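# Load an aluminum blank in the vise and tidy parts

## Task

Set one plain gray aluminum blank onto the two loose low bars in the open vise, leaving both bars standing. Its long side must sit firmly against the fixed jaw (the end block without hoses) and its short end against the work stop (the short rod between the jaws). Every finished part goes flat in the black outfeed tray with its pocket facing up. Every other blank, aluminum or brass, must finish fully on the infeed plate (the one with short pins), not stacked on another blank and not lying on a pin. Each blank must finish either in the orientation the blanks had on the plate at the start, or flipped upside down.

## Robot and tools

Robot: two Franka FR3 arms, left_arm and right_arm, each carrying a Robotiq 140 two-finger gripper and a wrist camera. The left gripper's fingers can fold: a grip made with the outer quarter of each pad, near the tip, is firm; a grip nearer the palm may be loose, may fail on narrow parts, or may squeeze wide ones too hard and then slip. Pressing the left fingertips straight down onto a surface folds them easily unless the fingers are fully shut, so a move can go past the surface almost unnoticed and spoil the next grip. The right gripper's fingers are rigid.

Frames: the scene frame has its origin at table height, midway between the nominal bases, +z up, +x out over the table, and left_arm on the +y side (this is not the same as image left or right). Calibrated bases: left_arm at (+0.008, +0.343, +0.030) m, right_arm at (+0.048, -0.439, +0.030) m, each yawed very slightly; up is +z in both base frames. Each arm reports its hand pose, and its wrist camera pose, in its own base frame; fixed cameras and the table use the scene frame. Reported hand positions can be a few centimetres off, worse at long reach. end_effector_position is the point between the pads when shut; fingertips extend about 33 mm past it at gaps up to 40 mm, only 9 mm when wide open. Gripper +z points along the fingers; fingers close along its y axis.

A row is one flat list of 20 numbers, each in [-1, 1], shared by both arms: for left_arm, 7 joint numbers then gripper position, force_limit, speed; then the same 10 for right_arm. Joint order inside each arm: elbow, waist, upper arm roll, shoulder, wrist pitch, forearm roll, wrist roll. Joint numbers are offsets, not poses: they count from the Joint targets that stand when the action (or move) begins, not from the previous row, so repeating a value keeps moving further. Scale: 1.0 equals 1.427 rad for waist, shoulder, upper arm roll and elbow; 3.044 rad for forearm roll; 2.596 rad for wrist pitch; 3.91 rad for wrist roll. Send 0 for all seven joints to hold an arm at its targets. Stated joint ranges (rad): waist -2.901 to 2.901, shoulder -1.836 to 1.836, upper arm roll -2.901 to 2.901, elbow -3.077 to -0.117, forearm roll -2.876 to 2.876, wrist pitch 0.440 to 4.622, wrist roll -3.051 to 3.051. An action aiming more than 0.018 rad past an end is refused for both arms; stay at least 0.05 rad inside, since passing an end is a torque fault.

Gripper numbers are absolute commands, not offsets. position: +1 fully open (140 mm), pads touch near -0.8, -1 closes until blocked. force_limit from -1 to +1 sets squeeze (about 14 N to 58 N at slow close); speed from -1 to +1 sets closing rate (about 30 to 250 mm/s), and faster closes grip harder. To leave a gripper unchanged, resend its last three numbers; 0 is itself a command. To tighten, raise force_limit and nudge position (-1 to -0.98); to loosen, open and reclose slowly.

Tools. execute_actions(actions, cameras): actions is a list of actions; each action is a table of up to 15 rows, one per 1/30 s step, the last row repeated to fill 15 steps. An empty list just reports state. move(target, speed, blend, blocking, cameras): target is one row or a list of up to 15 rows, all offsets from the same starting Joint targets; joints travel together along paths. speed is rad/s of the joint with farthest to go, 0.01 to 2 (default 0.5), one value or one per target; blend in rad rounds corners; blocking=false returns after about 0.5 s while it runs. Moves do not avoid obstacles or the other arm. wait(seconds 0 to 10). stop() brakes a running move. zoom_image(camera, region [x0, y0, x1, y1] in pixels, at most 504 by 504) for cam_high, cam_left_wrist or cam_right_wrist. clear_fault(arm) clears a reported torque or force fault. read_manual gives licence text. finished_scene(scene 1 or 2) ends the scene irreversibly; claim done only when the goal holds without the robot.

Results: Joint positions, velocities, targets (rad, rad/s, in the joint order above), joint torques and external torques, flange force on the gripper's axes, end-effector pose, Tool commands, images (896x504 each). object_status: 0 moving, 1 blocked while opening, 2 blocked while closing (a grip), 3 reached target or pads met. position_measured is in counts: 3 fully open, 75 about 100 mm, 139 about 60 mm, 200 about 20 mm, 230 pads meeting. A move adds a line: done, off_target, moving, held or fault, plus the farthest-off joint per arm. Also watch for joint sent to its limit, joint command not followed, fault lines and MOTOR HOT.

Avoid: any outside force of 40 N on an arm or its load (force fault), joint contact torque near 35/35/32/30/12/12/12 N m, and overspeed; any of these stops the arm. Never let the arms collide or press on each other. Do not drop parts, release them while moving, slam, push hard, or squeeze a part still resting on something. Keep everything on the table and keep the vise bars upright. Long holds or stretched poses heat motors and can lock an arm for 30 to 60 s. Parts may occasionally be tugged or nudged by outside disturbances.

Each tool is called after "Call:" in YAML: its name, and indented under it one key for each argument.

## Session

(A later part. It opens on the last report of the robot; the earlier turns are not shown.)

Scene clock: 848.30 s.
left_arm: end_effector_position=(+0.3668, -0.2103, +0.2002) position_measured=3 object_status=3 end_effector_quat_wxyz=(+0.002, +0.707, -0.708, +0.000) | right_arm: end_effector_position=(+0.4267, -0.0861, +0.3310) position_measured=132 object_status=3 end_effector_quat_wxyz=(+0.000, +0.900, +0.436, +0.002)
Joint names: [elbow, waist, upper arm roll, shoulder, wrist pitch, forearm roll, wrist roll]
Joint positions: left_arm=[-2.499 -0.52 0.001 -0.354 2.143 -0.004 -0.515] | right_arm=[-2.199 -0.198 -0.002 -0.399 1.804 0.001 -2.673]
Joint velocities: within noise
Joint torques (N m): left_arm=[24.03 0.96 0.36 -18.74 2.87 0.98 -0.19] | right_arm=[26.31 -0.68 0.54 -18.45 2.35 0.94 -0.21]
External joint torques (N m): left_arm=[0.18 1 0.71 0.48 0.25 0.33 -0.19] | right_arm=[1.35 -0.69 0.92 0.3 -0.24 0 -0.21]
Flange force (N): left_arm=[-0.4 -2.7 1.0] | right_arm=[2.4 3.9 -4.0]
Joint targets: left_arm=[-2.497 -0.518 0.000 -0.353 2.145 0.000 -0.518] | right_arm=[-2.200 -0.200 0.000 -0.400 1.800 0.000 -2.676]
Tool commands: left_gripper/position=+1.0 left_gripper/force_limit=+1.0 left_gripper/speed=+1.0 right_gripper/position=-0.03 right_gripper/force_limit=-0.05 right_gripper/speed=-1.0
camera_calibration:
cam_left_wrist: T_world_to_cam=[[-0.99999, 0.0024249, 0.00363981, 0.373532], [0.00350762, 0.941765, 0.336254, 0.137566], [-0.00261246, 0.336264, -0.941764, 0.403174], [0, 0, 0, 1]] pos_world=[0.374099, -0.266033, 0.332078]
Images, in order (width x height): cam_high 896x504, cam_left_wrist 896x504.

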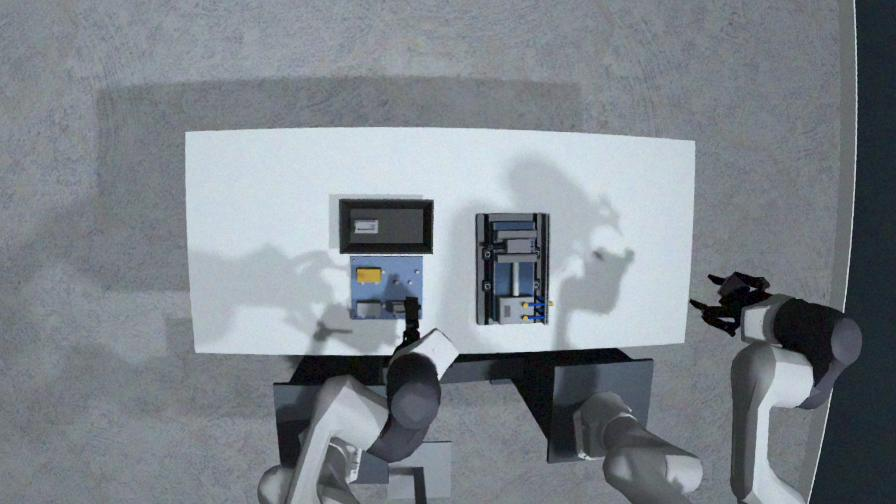

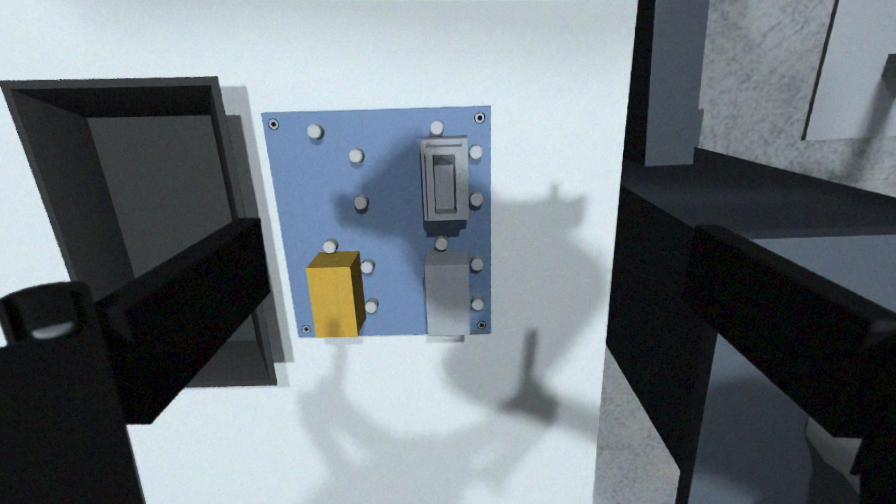

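Call:
zoom_image:
  camera: "cam_left_wrist"
  region: [410, 235, 500, 345]

Call:
zoom_image:
  camera: "cam_left_wrist"
  region: [295, 235, 385, 345]

Scaled by 4.582 from the camera's 896x504 image, which has a finer 1280x720 frame.

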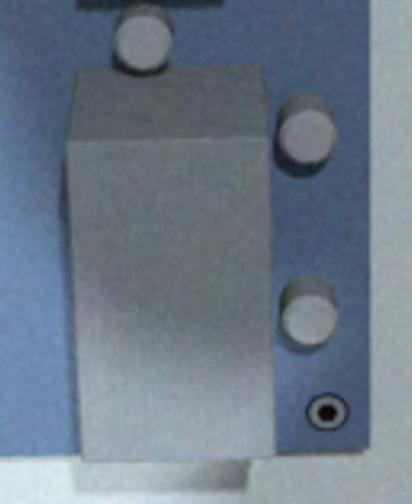

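Scaled by 4.582 from the camera's 896x504 image, which has a finer 1280x720 frame.

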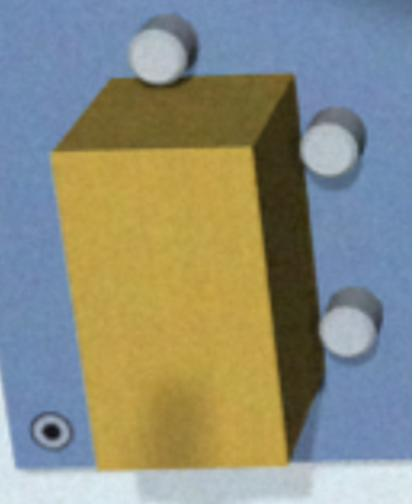

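Call:
zoom_image:
  camera: "cam_left_wrist"
  region: [190, 200, 300, 340]

Call:
zoom_image:
  camera: "cam_left_wrist"
  region: [650, 200, 760, 340]

Scaled by 3.600 from the camera's 896x504 image, which has a finer 1280x720 frame.

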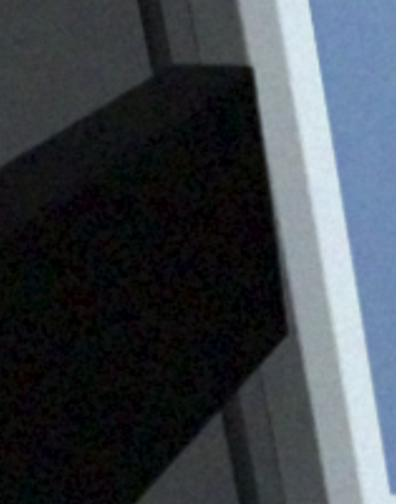

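Scaled by 3.600 from the camera's 896x504 image, which has a finer 1280x720 frame.

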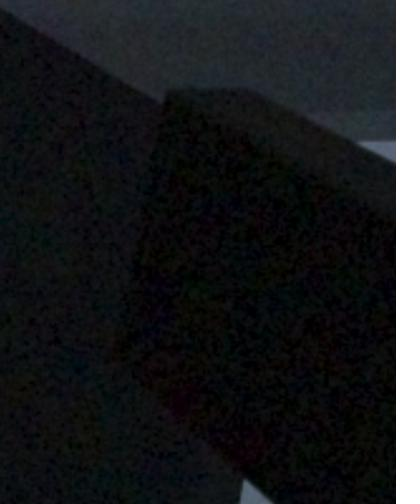

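Call:
move:
  target: [-0.096298, 0.020962, 0, 0.184264, 0.154223, 0, -0.003501, -0.03, -0.05, 0, 0, 0, 0, 0, 0, 0, 0, -0.03, -0.05, -1]
  speed: 0.5
  cameras: ["cam_left_wrist"]

Call:
zoom_image:
  camera: "cam_left_wrist"
  region: [350, 60, 700, 320]

Scene clock: 974.60 s.
left_arm: end_effector_position=(+0.3757, -0.2003, +0.0657) position_measured=132 object_status=3 end_effector_quat_wxyz=(+0.001, +0.722, -0.692, +0.000) | right_arm: end_effector_position=(+0.4266, -0.0861, +0.3310) position_measured=132 object_status=3 end_effector_quat_wxyz=(+0.000, +0.900, +0.436, +0.002)
Joint names: [elbow, waist, upper arm roll, shoulder, wrist pitch, forearm roll, wrist roll]
Joint positions: left_arm=[-2.634 -0.49 0.001 -0.091 2.543 -0.004 -0.528] | right_arm=[-2.199 -0.198 -0.002 -0.399 1.804 0.001 -2.673]
Joint velocities: left_arm=[-0.001 -0.001 0.002 0.001 0.004 0.001 0] | right_arm=[within noise]
Joint torques (N m): left_arm=[19.57 0.98 0.5 -23.94 3.01 0.75 -0.19] | right_arm=[26.39 -0.71 0.53 -18.46 2.35 0.94 -0.18]
External joint torques (N m): left_arm=[0.11 0.99 0.58 0.16 0.41 0.32 -0.19] | right_arm=[1.55 -0.7 0.94 0.09 -0.22 0.01 -0.18]
Flange force (N): left_arm=[-1.0 -1.2 1.6] | right_arm=[2.4 3.8 -4.4]
Joint targets: left_arm=[-2.635 -0.488 0.000 -0.090 2.546 0.000 -0.532] | right_arm=[-2.200 -0.200 0.000 -0.400 1.800 0.000 -2.676]
move: done
camera_calibration:
cam_left_wrist: T_world_to_cam=[[-0.999134, -0.0415321, 0.00267015, 0.373829], [-0.0382002, 0.940658, 0.3372, 0.188684], [-0.0165163, 0.336805, -0.941429, 0.27846], [0, 0, 0, 1]] pos_world=[0.385312, -0.255748, 0.197528]
Images, in order (width x height): cam_left_wrist 896x504.

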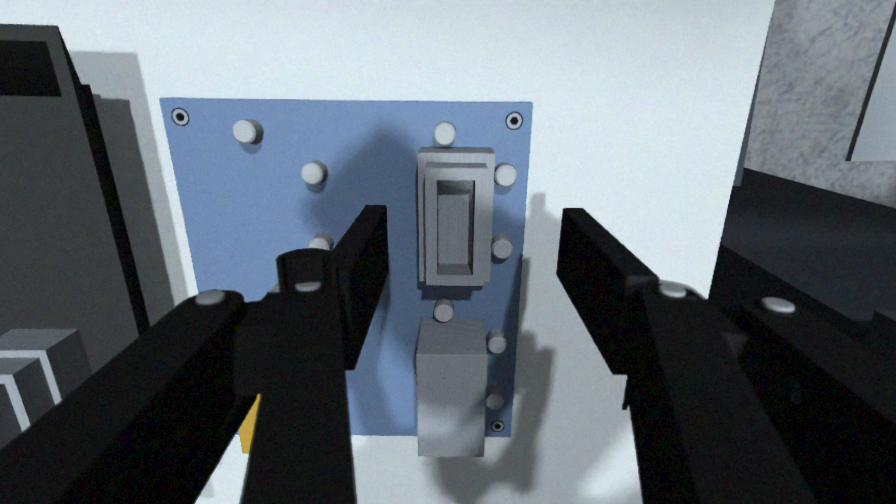

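Scaled by 1.440 from the camera's 896x504 image, which has a finer 1280x720 frame.

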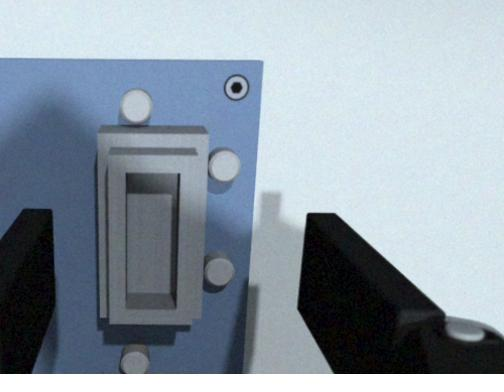

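Call:
zoom_image:
  camera: "cam_left_wrist"
  region: [370, 130, 580, 300]

Call:
zoom_image:
  camera: "cam_left_wrist"
  region: [405, 135, 525, 225]

Call:
zoom_image:
  camera: "cam_left_wrist"
  region: [405, 215, 525, 305]

Scaled by 2.400 from the camera's 896x504 image, which has a finer 1280x720 frame.

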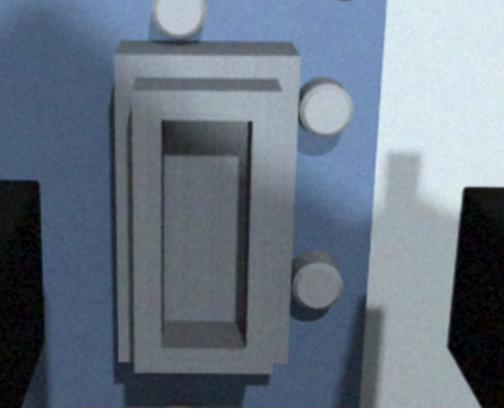

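Scaled by 4.200 from the camera's 896x504 image, which has a finer 1280x720 frame.

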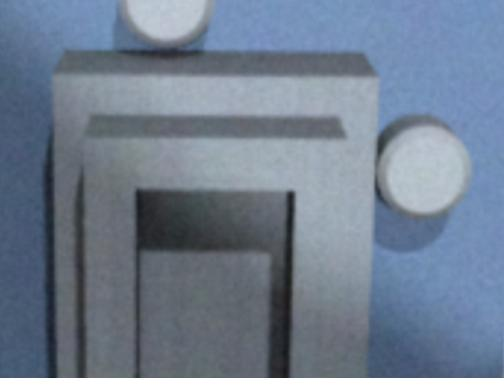

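Scaled by 4.200 from the camera's 896x504 image, which has a finer 1280x720 frame.

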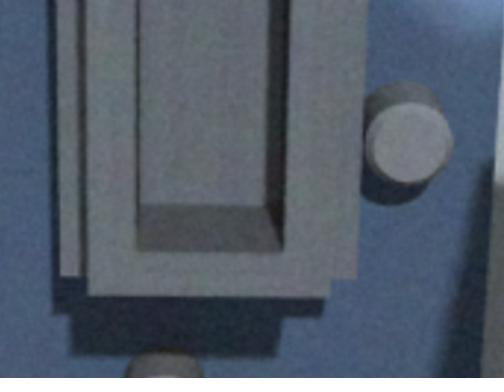

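Call:
move:
  target: [0.002603, 0.009491, 0, 0.072362, 0.037959, 0, 0.002607, -0.03, -0.05, 0, 0, 0, 0, 0, 0, 0, 0, -0.03, -0.05, -1]
  speed: 0.15
  cameras: ["cam_left_wrist"]

Call:
zoom_image:
  camera: "cam_left_wrist"
  region: [370, 130, 580, 300]

Scene clock: 1067.67 s.
left_arm: end_effector_position=(+0.3812, -0.1965, +0.0310) position_measured=132 object_status=3 end_effector_quat_wxyz=(+0.001, +0.726, -0.688, -0.001) | right_arm: end_effector_position=(+0.4266, -0.0860, +0.3309) position_measured=132 object_status=3 end_effector_quat_wxyz=(+0.000, +0.900, +0.436, +0.002)
Joint names: [elbow, waist, upper arm roll, shoulder, wrist pitch, forearm roll, wrist roll]
Joint positions: left_arm=[-2.632 -0.476 0.001 0.012 2.641 -0.004 -0.525] | right_arm=[-2.199 -0.198 -0.002 -0.399 1.804 0.001 -2.673]
Joint velocities: left_arm=[0 0 0 -0.001 0.004 -0.001 0.002] | right_arm=[within noise]
Joint torques (N m): left_arm=[18.45 1.01 0.58 -25.59 2.86 0.67 0.12] | right_arm=[26.32 -0.65 0.45 -18.45 2.38 0.93 -0.25]
External joint torques (N m): left_arm=[0.58 1.07 0.63 0.5 0.28 0.3 0.12] | right_arm=[1.55 -0.74 0.74 0.03 -0.19 -0.01 -0.25]
Flange force (N): left_arm=[-0.5 -3.6 2.1] | right_arm=[1.9 3.8 -4.3]
Joint targets: left_arm=[-2.631 -0.475 0.000 0.014 2.644 0.000 -0.522] | right_arm=[-2.200 -0.200 0.000 -0.400 1.800 0.000 -2.676]
move: done
camera_calibration:
cam_left_wrist: T_world_to_cam=[[-0.998618, -0.0523424, 0.00466667, 0.37724], [-0.0476695, 0.939668, 0.33875, 0.200423], [-0.0221161, 0.338059, -0.940865, 0.246935], [0, 0, 0, 1]] pos_world=[0.391734, -0.252064, 0.162678]
Images, in order (width x height): cam_left_wrist 896x504.

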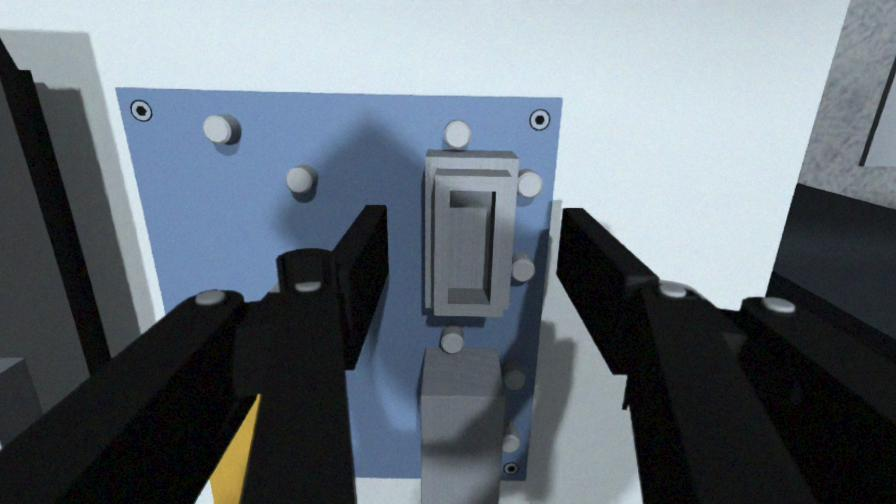

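Scaled by 2.400 from the camera's 896x504 image, which has a finer 1280x720 frame.

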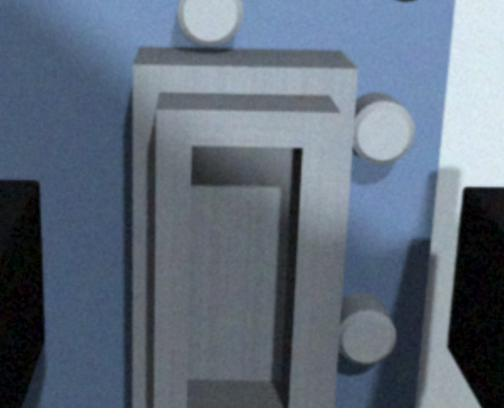

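Call:
zoom_image:
  camera: "cam_left_wrist"
  region: [410, 140, 540, 240]

Call:
zoom_image:
  camera: "cam_left_wrist"
  region: [410, 240, 540, 340]

Scaled by 3.877 from the camera's 896x504 image, which has a finer 1280x720 frame.

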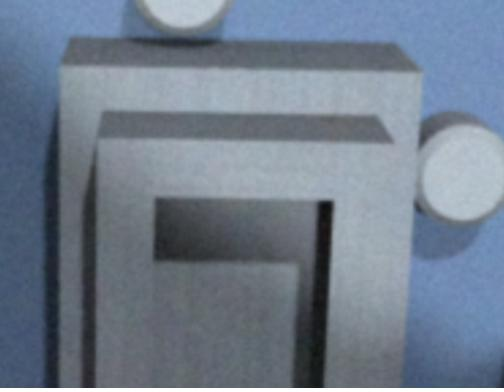

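Scaled by 3.877 from the camera's 896x504 image, which has a finer 1280x720 frame.

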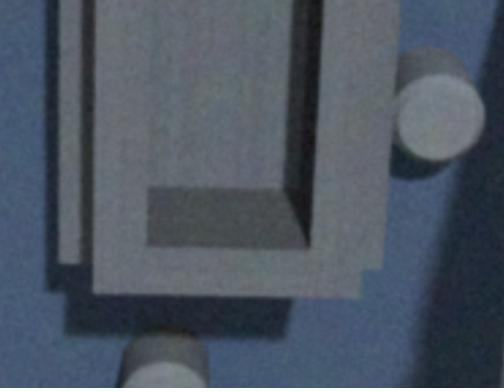

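Call:
move:
  target:
    - [0.004488, 0.0018, 0, 0.001885, -0.0013, 0, 0.000595, -0.03, -0.05, 0, 0, 0, 0, 0, 0, 0, 0, -0.03, -0.05, -1]
    - [0.004488, 0.0018, 0, 0.001885, -0.0013, 0, 0.000595, -1, -0.05, -1, 0, 0, 0, 0, 0, 0, 0, -0.03, -0.05, -1]
  speed: 0.1
  cameras: ["cam_left_wrist"]

Call:
zoom_image:
  camera: "cam_left_wrist"
  region: [370, 130, 580, 340]

Scene clock: 1114.90 s.
left_arm: end_effector_position=(+0.3855, -0.1976, +0.0326) position_measured=193 object_status=0 end_effector_quat_wxyz=(+0.000, +0.726, -0.688, +0.002) | right_arm: end_effector_position=(+0.4265, -0.0860, +0.3309) position_measured=132 object_status=3 end_effector_quat_wxyz=(+0.000, +0.900, +0.436, +0.002)
Joint names: [elbow, waist, upper arm roll, shoulder, wrist pitch, forearm roll, wrist roll]
Joint positions: left_arm=[-2.625 -0.474 0.001 0.015 2.642 -0.004 -0.523] | right_arm=[-2.199 -0.198 -0.002 -0.399 1.804 0.001 -2.673]
Joint velocities: within noise
Joint torques (N m): left_arm=[17.55 0.89 0.8 -24.62 2.69 0.66 0.13] | right_arm=[26.33 -0.75 0.41 -18.44 2.37 0.93 -0.22]
External joint torques (N m): left_arm=[-0.63 0.89 0.78 1.88 0.06 0.29 0.13] | right_arm=[1.49 -0.84 0.69 0.09 -0.21 -0.01 -0.22]
Flange force (N): left_arm=[-0.7 -3.2 5.5] | right_arm=[1.8 3.9 -4.2]
Joint targets: left_arm=[-2.625 -0.472 0.000 0.016 2.641 0.000 -0.519] | right_arm=[-2.200 -0.200 0.000 -0.400 1.800 0.000 -2.676]
move: done
camera_calibration:
cam_left_wrist: T_world_to_cam=[[-0.998651, -0.0519318, -0.000499277, 0.381717], [-0.0490811, 0.9406, 0.33595, 0.201877], [-0.0169769, 0.335521, -0.94188, 0.246432], [0, 0, 0, 1]] pos_world=[0.395294, -0.252745, 0.164479]
Images, in order (width x height): cam_left_wrist 896x504.

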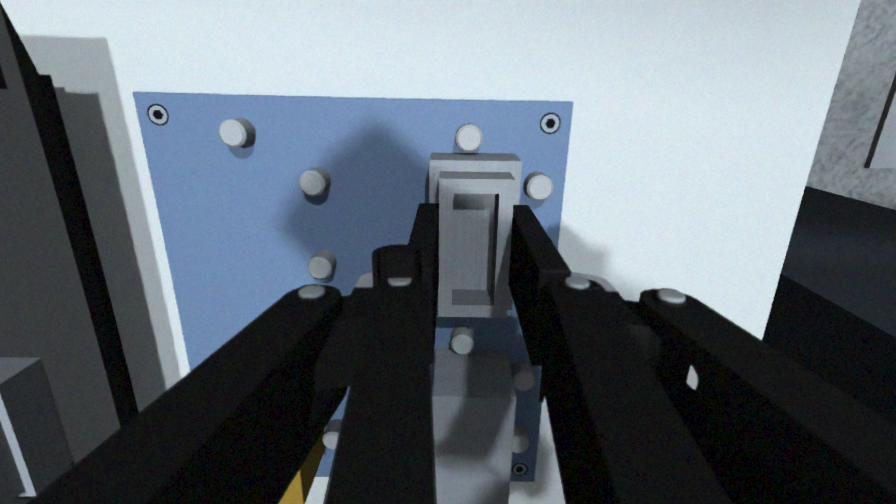

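Scaled by 2.400 from the camera's 896x504 image, which has a finer 1280x720 frame.

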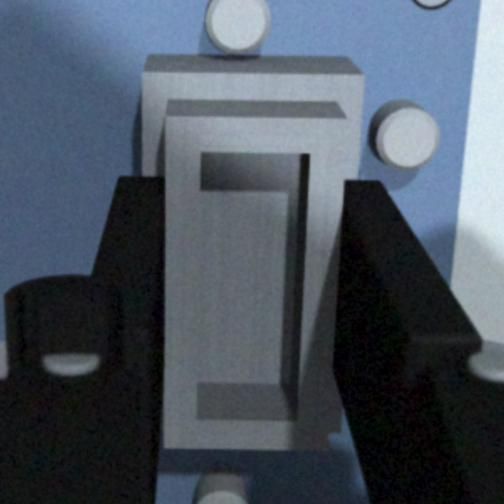

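Call:
execute_actions:
  actions: []
  cameras: ["cam_left_wrist"]

Call:
zoom_image:
  camera: "cam_left_wrist"
  region: [400, 180, 570, 330]

Scene clock: 1119.47 s.
left_arm: end_effector_position=(+0.3855, -0.1976, +0.0326) position_measured=193 object_status=2 end_effector_quat_wxyz=(+0.000, +0.725, -0.688, +0.001) | right_arm: end_effector_position=(+0.4265, -0.0860, +0.3309) position_measured=132 object_status=3 end_effector_quat_wxyz=(+0.000, +0.900, +0.436, +0.002)
Joint names: [elbow, waist, upper arm roll, shoulder, wrist pitch, forearm roll, wrist roll]
Joint positions: left_arm=[-2.625 -0.474 0.001 0.015 2.642 -0.004 -0.523] | right_arm=[-2.199 -0.198 -0.002 -0.399 1.804 0.001 -2.673]
Joint velocities: within noise
Joint torques (N m): left_arm=[17.55 0.93 0.79 -25.32 2.71 0.66 0.1] | right_arm=[26.29 -0.78 0.42 -18.49 2.4 0.94 -0.24]
External joint torques (N m): left_arm=[-0.55 0.91 0.76 1.1 0.09 0.29 0.1] | right_arm=[1.34 -0.76 0.84 0.26 -0.19 0.01 -0.24]
Flange force (N): left_arm=[-1.5 -1.7 3.4] | right_arm=[2.1 3.9 -3.8]
Joint targets: left_arm=[-2.625 -0.472 0.000 0.016 2.641 0.000 -0.519] | right_arm=[-2.200 -0.200 0.000 -0.400 1.800 0.000 -2.676]
Tool commands: left_gripper/position=-1.0 left_gripper/force_limit=-0.05 left_gripper/speed=-1.0 right_gripper/position=-0.03 right_gripper/force_limit=-0.05 right_gripper/speed=-1.0
camera_calibration:
cam_left_wrist: T_world_to_cam=[[-0.998651, -0.0519247, -0.000467692, 0.381716], [-0.0490633, 0.940594, 0.335971, 0.201864], [-0.0170053, 0.335541, -0.941872, 0.24645], [0, 0, 0, 1]] pos_world=[0.395296, -0.252745, 0.164482]
Images, in order (width x height): cam_left_wrist 896x504.

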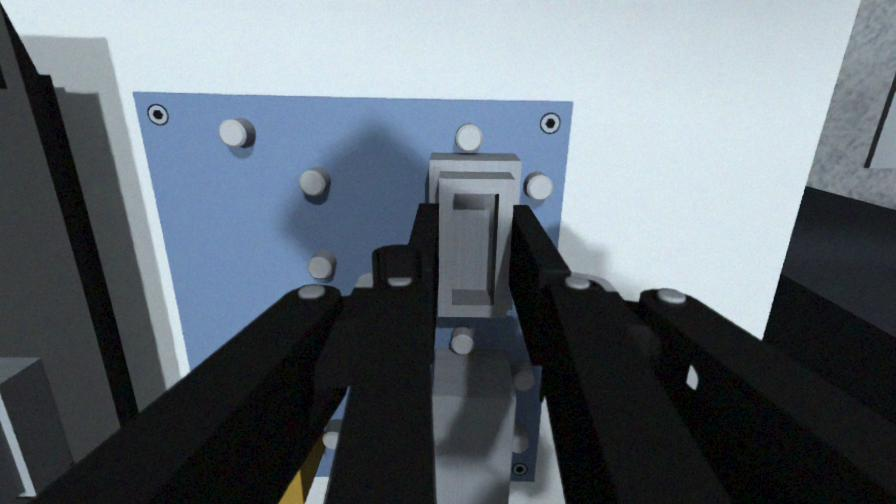

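Scaled by 2.965 from the camera's 896x504 image, which has a finer 1280x720 frame.

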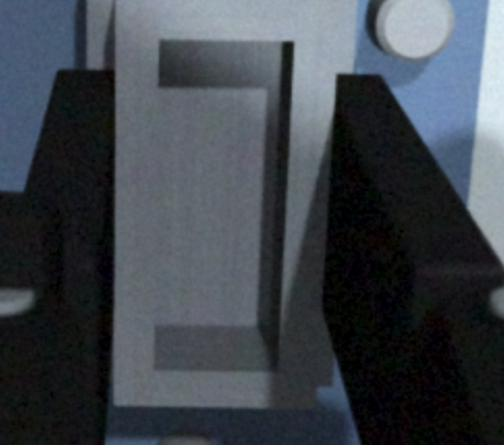

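Call:
move:
  target: [0.038395, 0, 0, -0.15592, -0.106813, 0, 0, -1, -0.05, -1, 0, 0, 0, 0, 0, 0, 0, -0.03, -0.05, -1]
  speed: 0.2
  cameras: ["cam_left_wrist"]

Call:
zoom_image:
  camera: "cam_left_wrist"
  region: [370, 130, 580, 340]

Scene clock: 1137.33 s.
left_arm: end_effector_position=(+0.3838, -0.1971, +0.1232) position_measured=193 object_status=2 end_effector_quat_wxyz=(+0.002, +0.725, -0.688, -0.001) | right_arm: end_effector_position=(+0.4265, -0.0860, +0.3308) position_measured=132 object_status=3 end_effector_quat_wxyz=(+0.000, +0.900, +0.436, +0.002)
Joint names: [elbow, waist, upper arm roll, shoulder, wrist pitch, forearm roll, wrist roll]
Joint positions: left_arm=[-2.572 -0.474 0.001 -0.203 2.366 -0.004 -0.523] | right_arm=[-2.199 -0.198 -0.002 -0.399 1.804 0.001 -2.673]
Joint velocities: left_arm=[0 -0.001 -0.001 0 -0.005 -0.001 0.001] | right_arm=[within noise]
Joint torques (N m): left_arm=[22.39 0.93 0.6 -23.4 2.65 0.82 0.09] | right_arm=[26.37 -0.68 0.42 -18.42 2.42 0.95 -0.18]
External joint torques (N m): left_arm=[0.62 0.85 0.7 -0.97 0.04 0.29 0.09] | right_arm=[1.53 -0.68 0.81 0.17 -0.16 0.02 -0.18]
Flange force (N): left_arm=[-2.3 -0.2 -2.4] | right_arm=[2.3 4.0 -4.2]
Joint targets: left_arm=[-2.570 -0.472 0.000 -0.206 2.364 0.000 -0.519] | right_arm=[-2.200 -0.200 0.000 -0.400 1.800 0.000 -2.676]
move: done
camera_calibration:
cam_left_wrist: T_world_to_cam=[[-0.998674, -0.0512812, 0.00445486, 0.379632], [-0.0467674, 0.940105, 0.337663, 0.169682], [-0.0215038, 0.337007, -0.941257, 0.333556], [0, 0, 0, 1]] pos_world=[0.394237, -0.252462, 0.254975]
Images, in order (width x height): cam_left_wrist 896x504.

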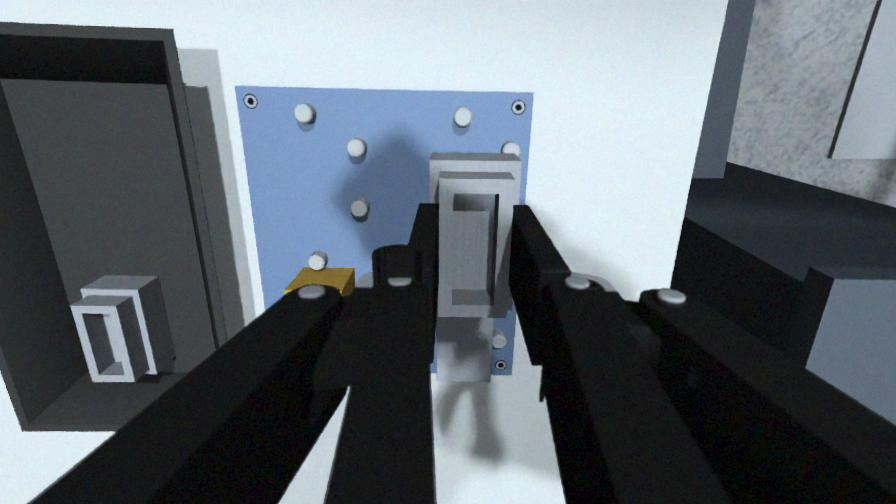

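Scaled by 2.400 from the camera's 896x504 image, which has a finer 1280x720 frame.

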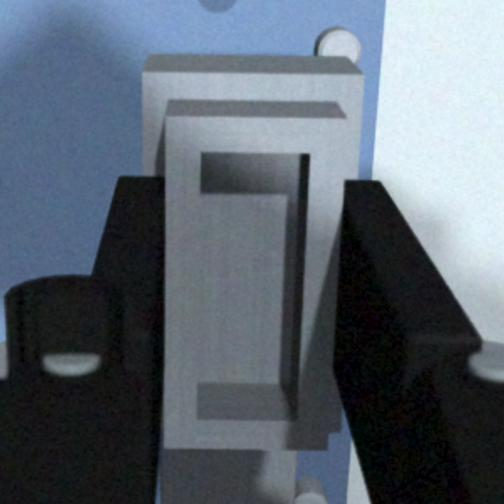

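Call:
zoom_image:
  camera: "cam_left_wrist"
  region: [0, 0, 260, 440]

Call:
zoom_image:
  camera: "cam_left_wrist"
  region: [55, 260, 195, 400]

Scaled by 1.145 from the camera's 896x504 image, which has a finer 1280x720 frame.

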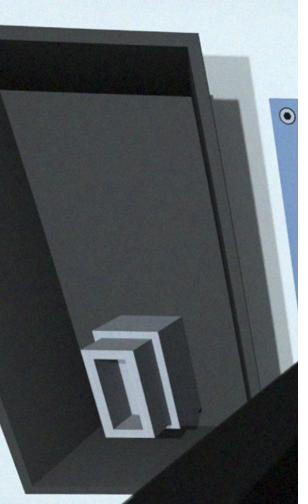

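Scaled by 3.600 from the camera's 896x504 image, which has a finer 1280x720 frame.

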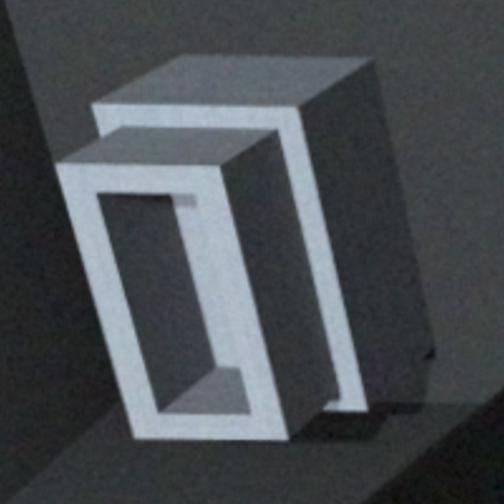

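Call:
move:
  target:
    - [0.199027, 0.066727, 0, 0.154285, -0.024594, 0, 0.024353, -1, -0.05, -1, 0, 0, 0, 0, 0, 0, 0, -0.03, -0.05, -1]
    - [0.462914, 0.120761, 0, 0.367064, -0.052688, 0, 0.044073, -1, -0.05, -1, 0, 0, 0, 0, 0, 0, 0, -0.03, -0.05, -1]
  speed: 0.4
  blend: [0.1, 0]
  cameras: ["cam_left_wrist", "cam_high"]

Call:
zoom_image:
  camera: "cam_left_wrist"
  region: [250, 0, 700, 340]

Scene clock: 1205.97 s.
left_arm: end_effector_position=(+0.5909, -0.1842, +0.1191) position_measured=193 object_status=2 end_effector_quat_wxyz=(+0.001, +0.726, -0.688, +0.000) | right_arm: end_effector_position=(+0.4265, -0.0860, +0.3308) position_measured=132 object_status=3 end_effector_quat_wxyz=(+0.000, +0.900, +0.436, +0.002)
Joint names: [elbow, waist, upper arm roll, shoulder, wrist pitch, forearm roll, wrist roll]
Joint positions: left_arm=[-1.912 -0.301 0 0.317 2.228 -0.003 -0.352] | right_arm=[-2.199 -0.198 -0.002 -0.399 1.804 0.001 -2.673]
Joint velocities: left_arm=[-0.001 0 -0.001 0 -0.002 0.001 0.007] | right_arm=[within noise]
Joint torques (N m): left_arm=[24.3 0.84 0.98 -41.53 2.6 0.88 0.06] | right_arm=[26.32 -0.69 0.41 -18.5 2.41 0.93 -0.27]
External joint torques (N m): left_arm=[1.36 0.77 0.64 -0.47 0.03 0.28 0.06] | right_arm=[1.55 -0.72 0.78 -0.05 -0.15 0 -0.27]
Flange force (N): left_arm=[0.3 -4.5 -1.7] | right_arm=[1.8 3.6 -4.2]
Joint targets: left_arm=[-1.909 -0.300 0.000 0.317 2.227 0.000 -0.347] | right_arm=[-2.200 -0.200 0.000 -0.400 1.800 0.000 -2.676]
move: done; blend cut to 0 rad at target 1
camera_calibration:
cam_left_wrist: T_world_to_cam=[[-0.998625, -0.0523433, 0.00272892, 0.587095], [-0.0483737, 0.940436, 0.336511, 0.169774], [-0.0201805, 0.335917, -0.941675, 0.328859], [0, 0, 0, 1]] pos_world=[0.601137, -0.2394, 0.250945]
Images, in order (width x height): cam_high 896x504, cam_left_wrist 896x504.

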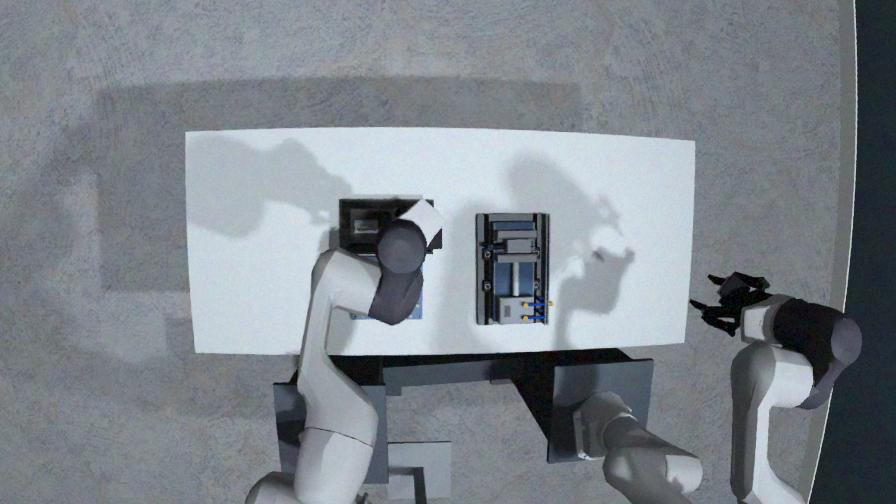

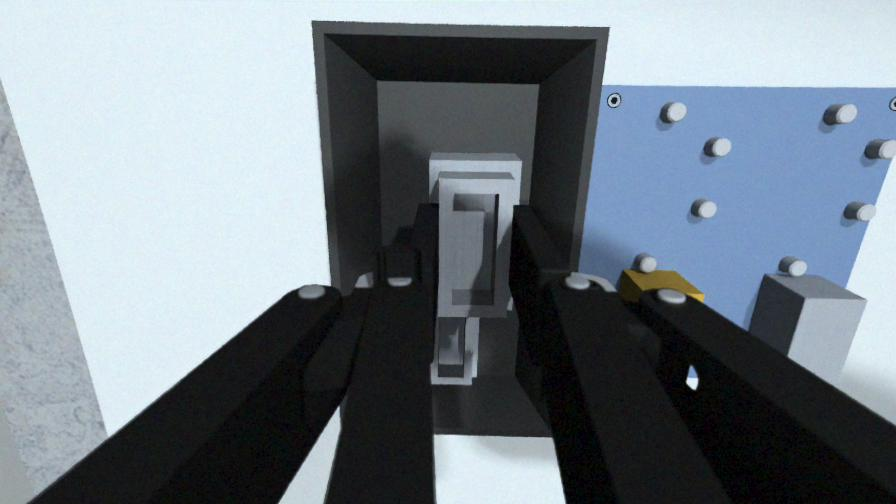

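Scaled by 1.120 from the camera's 896x504 image, which has a finer 1280x720 frame.

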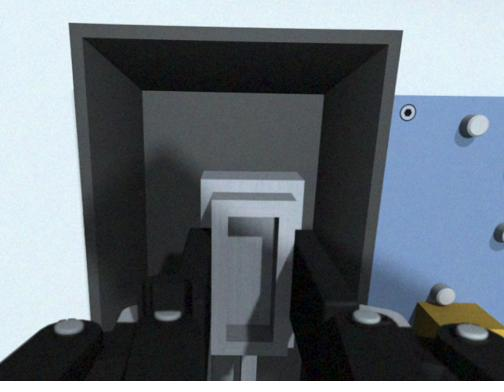

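Call:
move:
  target: [-0.025149, 0, 0, 0.064116, 0.049068, 0, 0, -1, -0.05, -1, 0, 0, 0, 0, 0, 0, 0, -0.03, -0.05, -1]
  speed: 0.12
  cameras: ["cam_high", "cam_left_wrist"]

Scene clock: 1241.30 s.
left_arm: end_effector_position=(+0.5900, -0.1838, +0.0581) position_measured=193 object_status=2 end_effector_quat_wxyz=(+0.002, +0.725, -0.689, -0.002) | right_arm: end_effector_position=(+0.4264, -0.0860, +0.3308) position_measured=132 object_status=3 end_effector_quat_wxyz=(+0.000, +0.900, +0.436, +0.002)
Joint names: [elbow, waist, upper arm roll, shoulder, wrist pitch, forearm roll, wrist roll]
Joint positions: left_arm=[-1.946 -0.301 0 0.41 2.35 -0.003 -0.35] | right_arm=[-2.199 -0.198 -0.002 -0.399 1.804 0.001 -2.673]
Joint velocities: left_arm=[0 0.001 0 -0.001 0.005 0 -0.001] | right_arm=[within noise]
Joint torques (N m): left_arm=[22.5 0.8 0.99 -43.48 3 0.8 0.11] | right_arm=[26.29 -0.69 0.45 -18.45 2.4 0.95 -0.22]
External joint torques (N m): left_arm=[0.69 0.71 0.56 -0.8 0.44 0.26 0.11] | right_arm=[1.43 -0.63 0.92 0.13 -0.18 0.02 -0.22]
Flange force (N): left_arm=[-1.1 -0.5 -0.7] | right_arm=[2.3 3.6 -4.0]
Joint targets: left_arm=[-1.945 -0.300 0.000 0.409 2.354 0.000 -0.347] | right_arm=[-2.200 -0.200 0.000 -0.400 1.800 0.000 -2.676]
move: done
camera_calibration:
cam_left_wrist: T_world_to_cam=[[-0.998688, -0.0507808, 0.00657084, 0.586532], [-0.0455714, 0.939992, 0.338141, 0.188079], [-0.0233476, 0.337397, -0.941073, 0.273317], [0, 0, 0, 1]] pos_world=[0.600715, -0.239225, 0.18976]
Images, in order (width x height): cam_high 896x504, cam_left_wrist 896x504.

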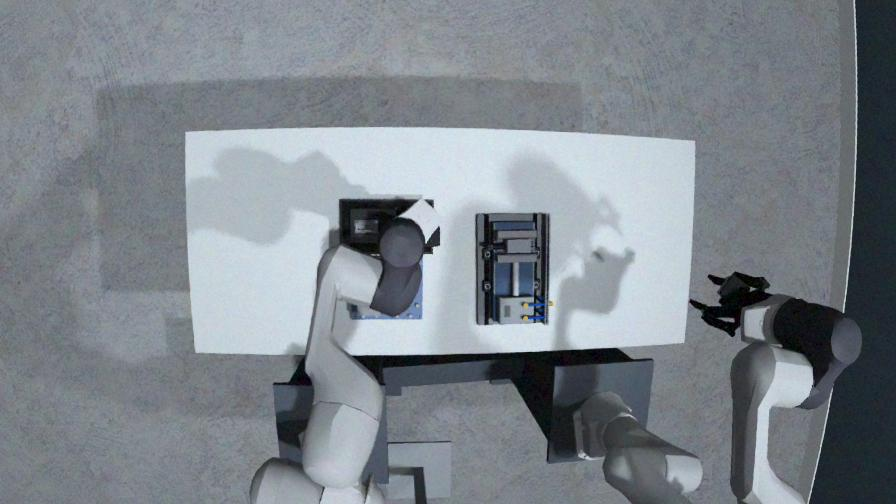

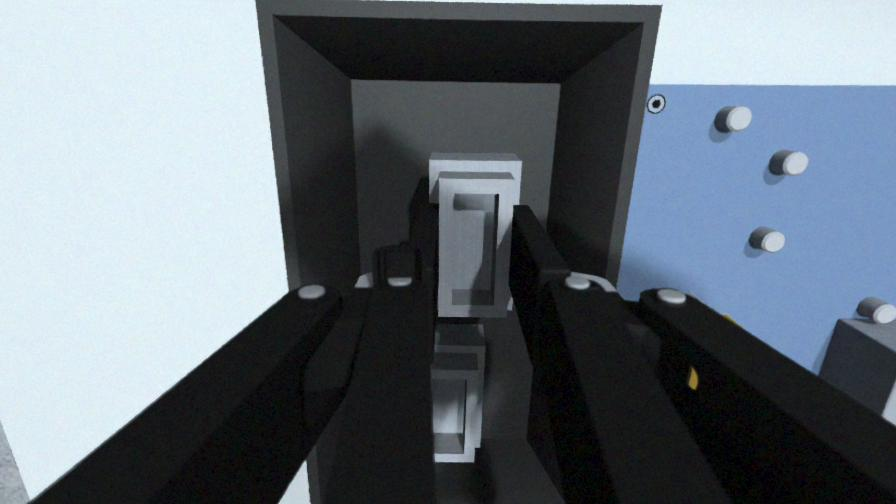

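Call:
move:
  target: [-0.001366, 0, 0, 0.007063, 0.004634, 0, 0, -1, -0.05, -1, 0, 0, 0, 0, 0, 0, 0, -0.03, -0.05, -1]
  speed: 0.03
  cameras: ["cam_left_wrist"]

Scene clock: 1263.30 s.
left_arm: end_effector_position=(+0.5905, -0.1839, +0.0527) position_measured=193 object_status=2 end_effector_quat_wxyz=(+0.002, +0.725, -0.689, -0.001) | right_arm: end_effector_position=(+0.4264, -0.0860, +0.3308) position_measured=132 object_status=3 end_effector_quat_wxyz=(+0.000, +0.900, +0.436, +0.002)
Joint names: [elbow, waist, upper arm roll, shoulder, wrist pitch, forearm roll, wrist roll]
Joint positions: left_arm=[-1.947 -0.301 0 0.419 2.362 -0.003 -0.35] | right_arm=[-2.199 -0.198 -0.002 -0.399 1.804 0.001 -2.673]
Joint velocities: left_arm=[0.002 0 0.001 0.001 0.005 0.001 0.001] | right_arm=[within noise]
Joint torques (N m): left_arm=[22.16 0.8 1.01 -43.25 3.06 0.79 0.13] | right_arm=[26.34 -0.7 0.5 -18.39 2.4 0.94 -0.18]
External joint torques (N m): left_arm=[0.42 0.71 0.59 -0.33 0.48 0.27 0.13] | right_arm=[1.45 -0.7 0.88 0.26 -0.18 0 -0.18]
Flange force (N): left_arm=[-1.1 -0.6 0.3] | right_arm=[2.4 4.1 -4.1]
Joint targets: left_arm=[-1.947 -0.300 0.000 0.419 2.366 0.000 -0.347] | right_arm=[-2.200 -0.200 0.000 -0.400 1.800 0.000 -2.676]
move: done
camera_calibration:
cam_left_wrist: T_world_to_cam=[[-0.998697, -0.0507543, 0.00537655, 0.587089], [-0.0459583, 0.940106, 0.33777, 0.190281], [-0.0221978, 0.337083, -0.941213, 0.26765], [0, 0, 0, 1]] pos_world=[0.60101, -0.239307, 0.184488]
Images, in order (width x height): cam_left_wrist 896x504.

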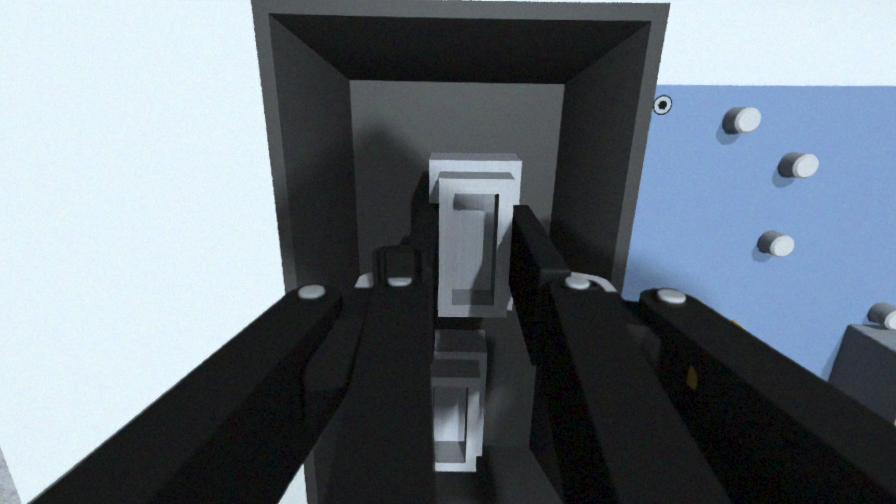

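Call:
move:
  target: [-0.001168, 0, 0, 0.007191, 0.004595, 0, 0, -1, -0.05, -1, 0, 0, 0, 0, 0, 0, 0, -0.03, -0.05, -1]
  speed: 0.03
  cameras: ["cam_left_wrist"]

Scene clock: 1269.57 s.
left_arm: end_effector_position=(+0.5905, -0.1839, +0.0468) position_measured=193 object_status=2 end_effector_quat_wxyz=(+0.002, +0.725, -0.689, -0.001) | right_arm: end_effector_position=(+0.4264, -0.0860, +0.3308) position_measured=132 object_status=3 end_effector_quat_wxyz=(+0.000, +0.900, +0.436, +0.002)
Joint names: [elbow, waist, upper arm roll, shoulder, wrist pitch, forearm roll, wrist roll]
Joint positions: left_arm=[-1.949 -0.301 0 0.429 2.374 -0.003 -0.35] | right_arm=[-2.199 -0.198 -0.002 -0.399 1.804 0.001 -2.673]
Joint velocities: left_arm=[0 -0.001 0 0.001 0.004 -0.001 0.002] | right_arm=[within noise]
Joint torques (N m): left_arm=[21.96 0.84 1 -43.38 2.98 0.77 0.09] | right_arm=[26.34 -0.63 0.43 -18.4 2.42 0.96 -0.18]
External joint torques (N m): left_arm=[0.27 0.76 0.57 -0.23 0.38 0.25 0.09] | right_arm=[1.49 -0.59 0.86 0.17 -0.16 0.03 -0.18]
Flange force (N): left_arm=[-1.2 -0.4 0.3] | right_arm=[2.4 3.9 -4.1]
Joint targets: left_arm=[-1.949 -0.300 0.000 0.429 2.378 0.000 -0.347] | right_arm=[-2.200 -0.200 0.000 -0.400 1.800 0.000 -2.676]
move: done
camera_calibration:
cam_left_wrist: T_world_to_cam=[[-0.998697, -0.0507478, 0.00534943, 0.587135], [-0.0459606, 0.940095, 0.3378, 0.192293], [-0.0221716, 0.337114, -0.941203, 0.261995], [0, 0, 0, 1]] pos_world=[0.601016, -0.2393, 0.178493]
Images, in order (width x height): cam_left_wrist 896x504.

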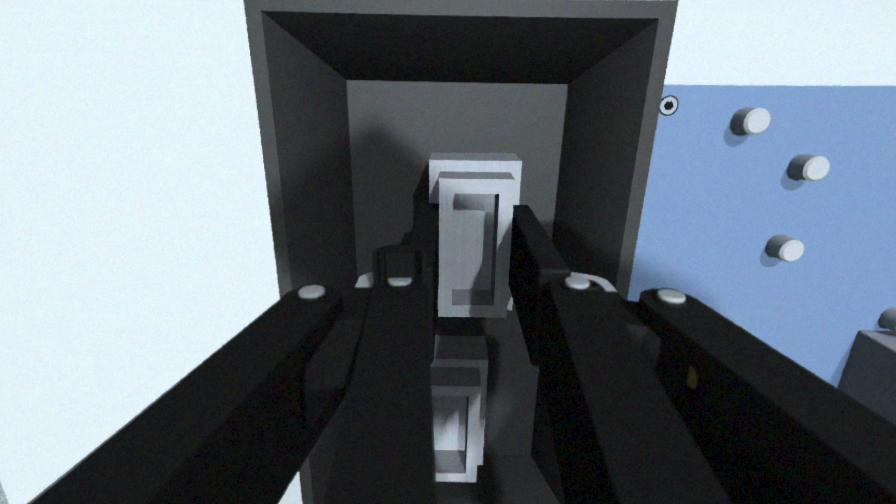

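Call:
zoom_image:
  camera: "cam_left_wrist"
  region: [340, 300, 600, 500]

Scaled by 1.938 from the camera's 896x504 image, which has a finer 1280x720 frame.

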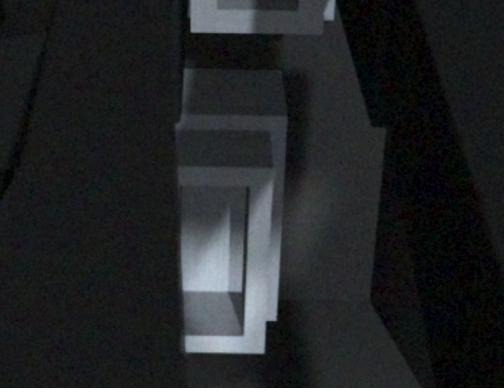

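Call:
move:
  target: [-0.000823, 0, 0, 0.006089, 0.0038, 0, 0, -1, -0.05, -1, 0, 0, 0, 0, 0, 0, 0, -0.03, -0.05, -1]
  speed: 0.025
  cameras: ["cam_left_wrist"]

Scene clock: 1288.43 s.
left_arm: end_effector_position=(+0.5905, -0.1839, +0.0418) position_measured=193 object_status=2 end_effector_quat_wxyz=(+0.002, +0.725, -0.689, -0.001) | right_arm: end_effector_position=(+0.4264, -0.0860, +0.3308) position_measured=132 object_status=3 end_effector_quat_wxyz=(+0.000, +0.900, +0.436, +0.002)
Joint names: [elbow, waist, upper arm roll, shoulder, wrist pitch, forearm roll, wrist roll]
Joint positions: left_arm=[-1.95 -0.301 0 0.438 2.384 -0.003 -0.35] | right_arm=[-2.199 -0.198 -0.002 -0.399 1.804 0.001 -2.673]
Joint velocities: left_arm=[0 0.001 0 0.001 0.004 0.001 0.001] | right_arm=[within noise]
Joint torques (N m): left_arm=[21.85 0.81 1.02 -43.48 3 0.78 0.13] | right_arm=[26.22 -0.62 0.46 -18.42 2.42 0.93 -0.24]
External joint torques (N m): left_arm=[0.48 0.86 0.7 -0.49 0.44 0.26 0.13] | right_arm=[1.37 -0.63 0.84 0.11 -0.16 0 -0.24]
Flange force (N): left_arm=[-1.4 -0.6 -0.1] | right_arm=[2.0 3.5 -3.8]
Joint targets: left_arm=[-1.950 -0.300 0.000 0.438 2.388 0.000 -0.347] | right_arm=[-2.200 -0.200 0.000 -0.400 1.800 0.000 -2.676]
move: done
camera_calibration:
cam_left_wrist: T_world_to_cam=[[-0.998698, -0.0507463, 0.00527954, 0.587194], [-0.0459825, 0.940091, 0.337809, 0.193979], [-0.0221058, 0.337127, -0.9412, 0.257285], [0, 0, 0, 1]] pos_world=[0.601037, -0.239298, 0.173529]
Images, in order (width x height): cam_left_wrist 896x504.

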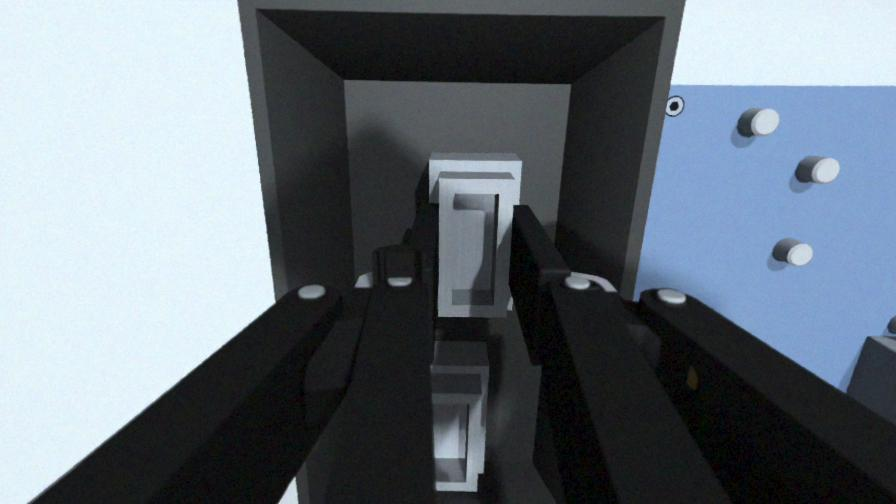

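Call:
move:
  target: [-0.000428, 0, 0, 0.003695, 0.002266, 0, 0, -1, -0.05, -1, 0, 0, 0, 0, 0, 0, 0, -0.03, -0.05, -1]
  speed: 0.02
  cameras: []

Call:
move:
  target: [-0.000378, 0, 0, 0.003726, 0.002256, 0, 0, -1, -0.05, -1, 0, 0, 0, 0, 0, 0, 0, -0.03, -0.05, -1]
  speed: 0.02
  cameras: ["cam_left_wrist"]

Scene clock: 1297.93 s.
left_arm: end_effector_position=(+0.5906, -0.1839, +0.0389) position_measured=193 object_status=2 end_effector_quat_wxyz=(+0.002, +0.725, -0.689, -0.001) | right_arm: end_effector_position=(+0.4264, -0.0860, +0.3308) position_measured=132 object_status=3 end_effector_quat_wxyz=(+0.000, +0.900, +0.436, +0.002)
Joint names: [elbow, waist, upper arm roll, shoulder, wrist pitch, forearm roll, wrist roll]
Joint positions: left_arm=[-1.95 -0.301 0 0.443 2.39 -0.003 -0.35] | right_arm=[-2.199 -0.198 -0.002 -0.399 1.804 0.001 -2.673]
Joint velocities: left_arm=[0 0.001 0 -0.002 0.003 0 0] | right_arm=[within noise]
Joint torques (N m): left_arm=[21.8 0.84 1 -43.55 3.11 0.77 0.1] | right_arm=[26.29 -0.74 0.41 -18.47 2.41 0.94 -0.2]
External joint torques (N m): left_arm=[0.28 0.83 0.61 -0.17 0.51 0.26 0.1] | right_arm=[1.31 -0.77 0.76 0.27 -0.18 0.01 -0.2]
Flange force (N): left_arm=[-1.3 -0.4 0.7] | right_arm=[2.0 3.8 -3.7]
Joint targets: left_arm=[-1.951 -0.300 0.000 0.443 2.394 0.000 -0.347] | right_arm=[-2.200 -0.200 0.000 -0.400 1.800 0.000 -2.676]
move: done
No camera images: "cameras" was empty.

Scene clock: 1298.63 s.
left_arm: end_effector_position=(+0.5909, -0.1839, +0.0363) position_measured=193 object_status=2 end_effector_quat_wxyz=(+0.002, +0.725, -0.689, -0.001) | right_arm: end_effector_position=(+0.4264, -0.0860, +0.3308) position_measured=132 object_status=3 end_effector_quat_wxyz=(+0.000, +0.900, +0.436, +0.002)
Joint names: [elbow, waist, upper arm roll, shoulder, wrist pitch, forearm roll, wrist roll]
Joint positions: left_arm=[-1.951 -0.301 0 0.448 2.396 -0.003 -0.35] | right_arm=[-2.199 -0.198 -0.002 -0.399 1.804 0.001 -2.673]
Joint velocities: left_arm=[0.001 -0.002 0 0.001 0.003 0 0.001] | right_arm=[within noise]
Joint torques (N m): left_arm=[21.58 0.84 1 -43.29 3 0.77 0.12] | right_arm=[26.3 -0.67 0.35 -18.41 2.42 0.95 -0.26]
External joint torques (N m): left_arm=[0.29 0.94 0.71 -0.04 0.43 0.26 0.12] | right_arm=[1.5 -0.73 0.68 0.14 -0.15 0.02 -0.26]
Flange force (N): left_arm=[-1.4 -0.9 0.7] | right_arm=[1.9 4.0 -4.1]
Joint targets: left_arm=[-1.951 -0.300 0.000 0.449 2.400 0.000 -0.347] | right_arm=[-2.200 -0.200 0.000 -0.400 1.800 0.000 -2.676]
move: done
camera_calibration:
cam_left_wrist: T_world_to_cam=[[-0.998701, -0.0507693, 0.00437923, 0.587582], [-0.0463138, 0.940171, 0.337541, 0.196139], [-0.0212539, 0.336899, -0.941301, 0.251589], [0, 0, 0, 1]] pos_world=[0.60125, -0.239334, 0.168043]
Images, in order (width x height): cam_left_wrist 896x504.

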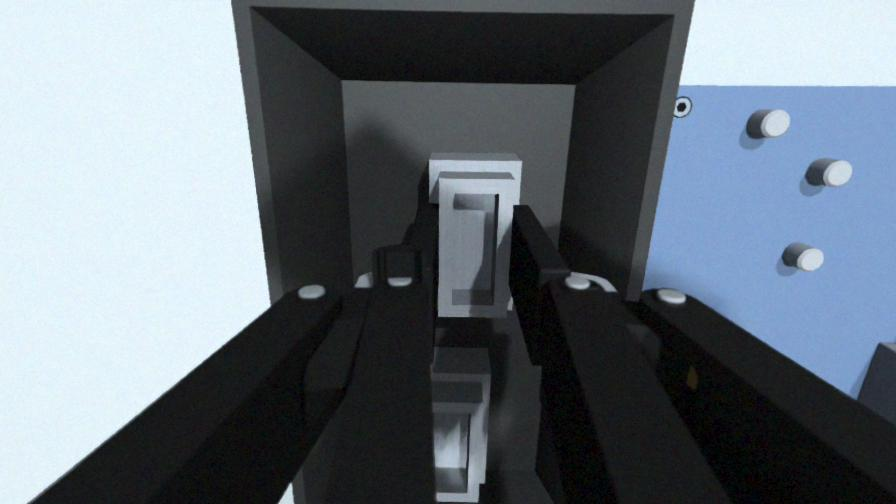

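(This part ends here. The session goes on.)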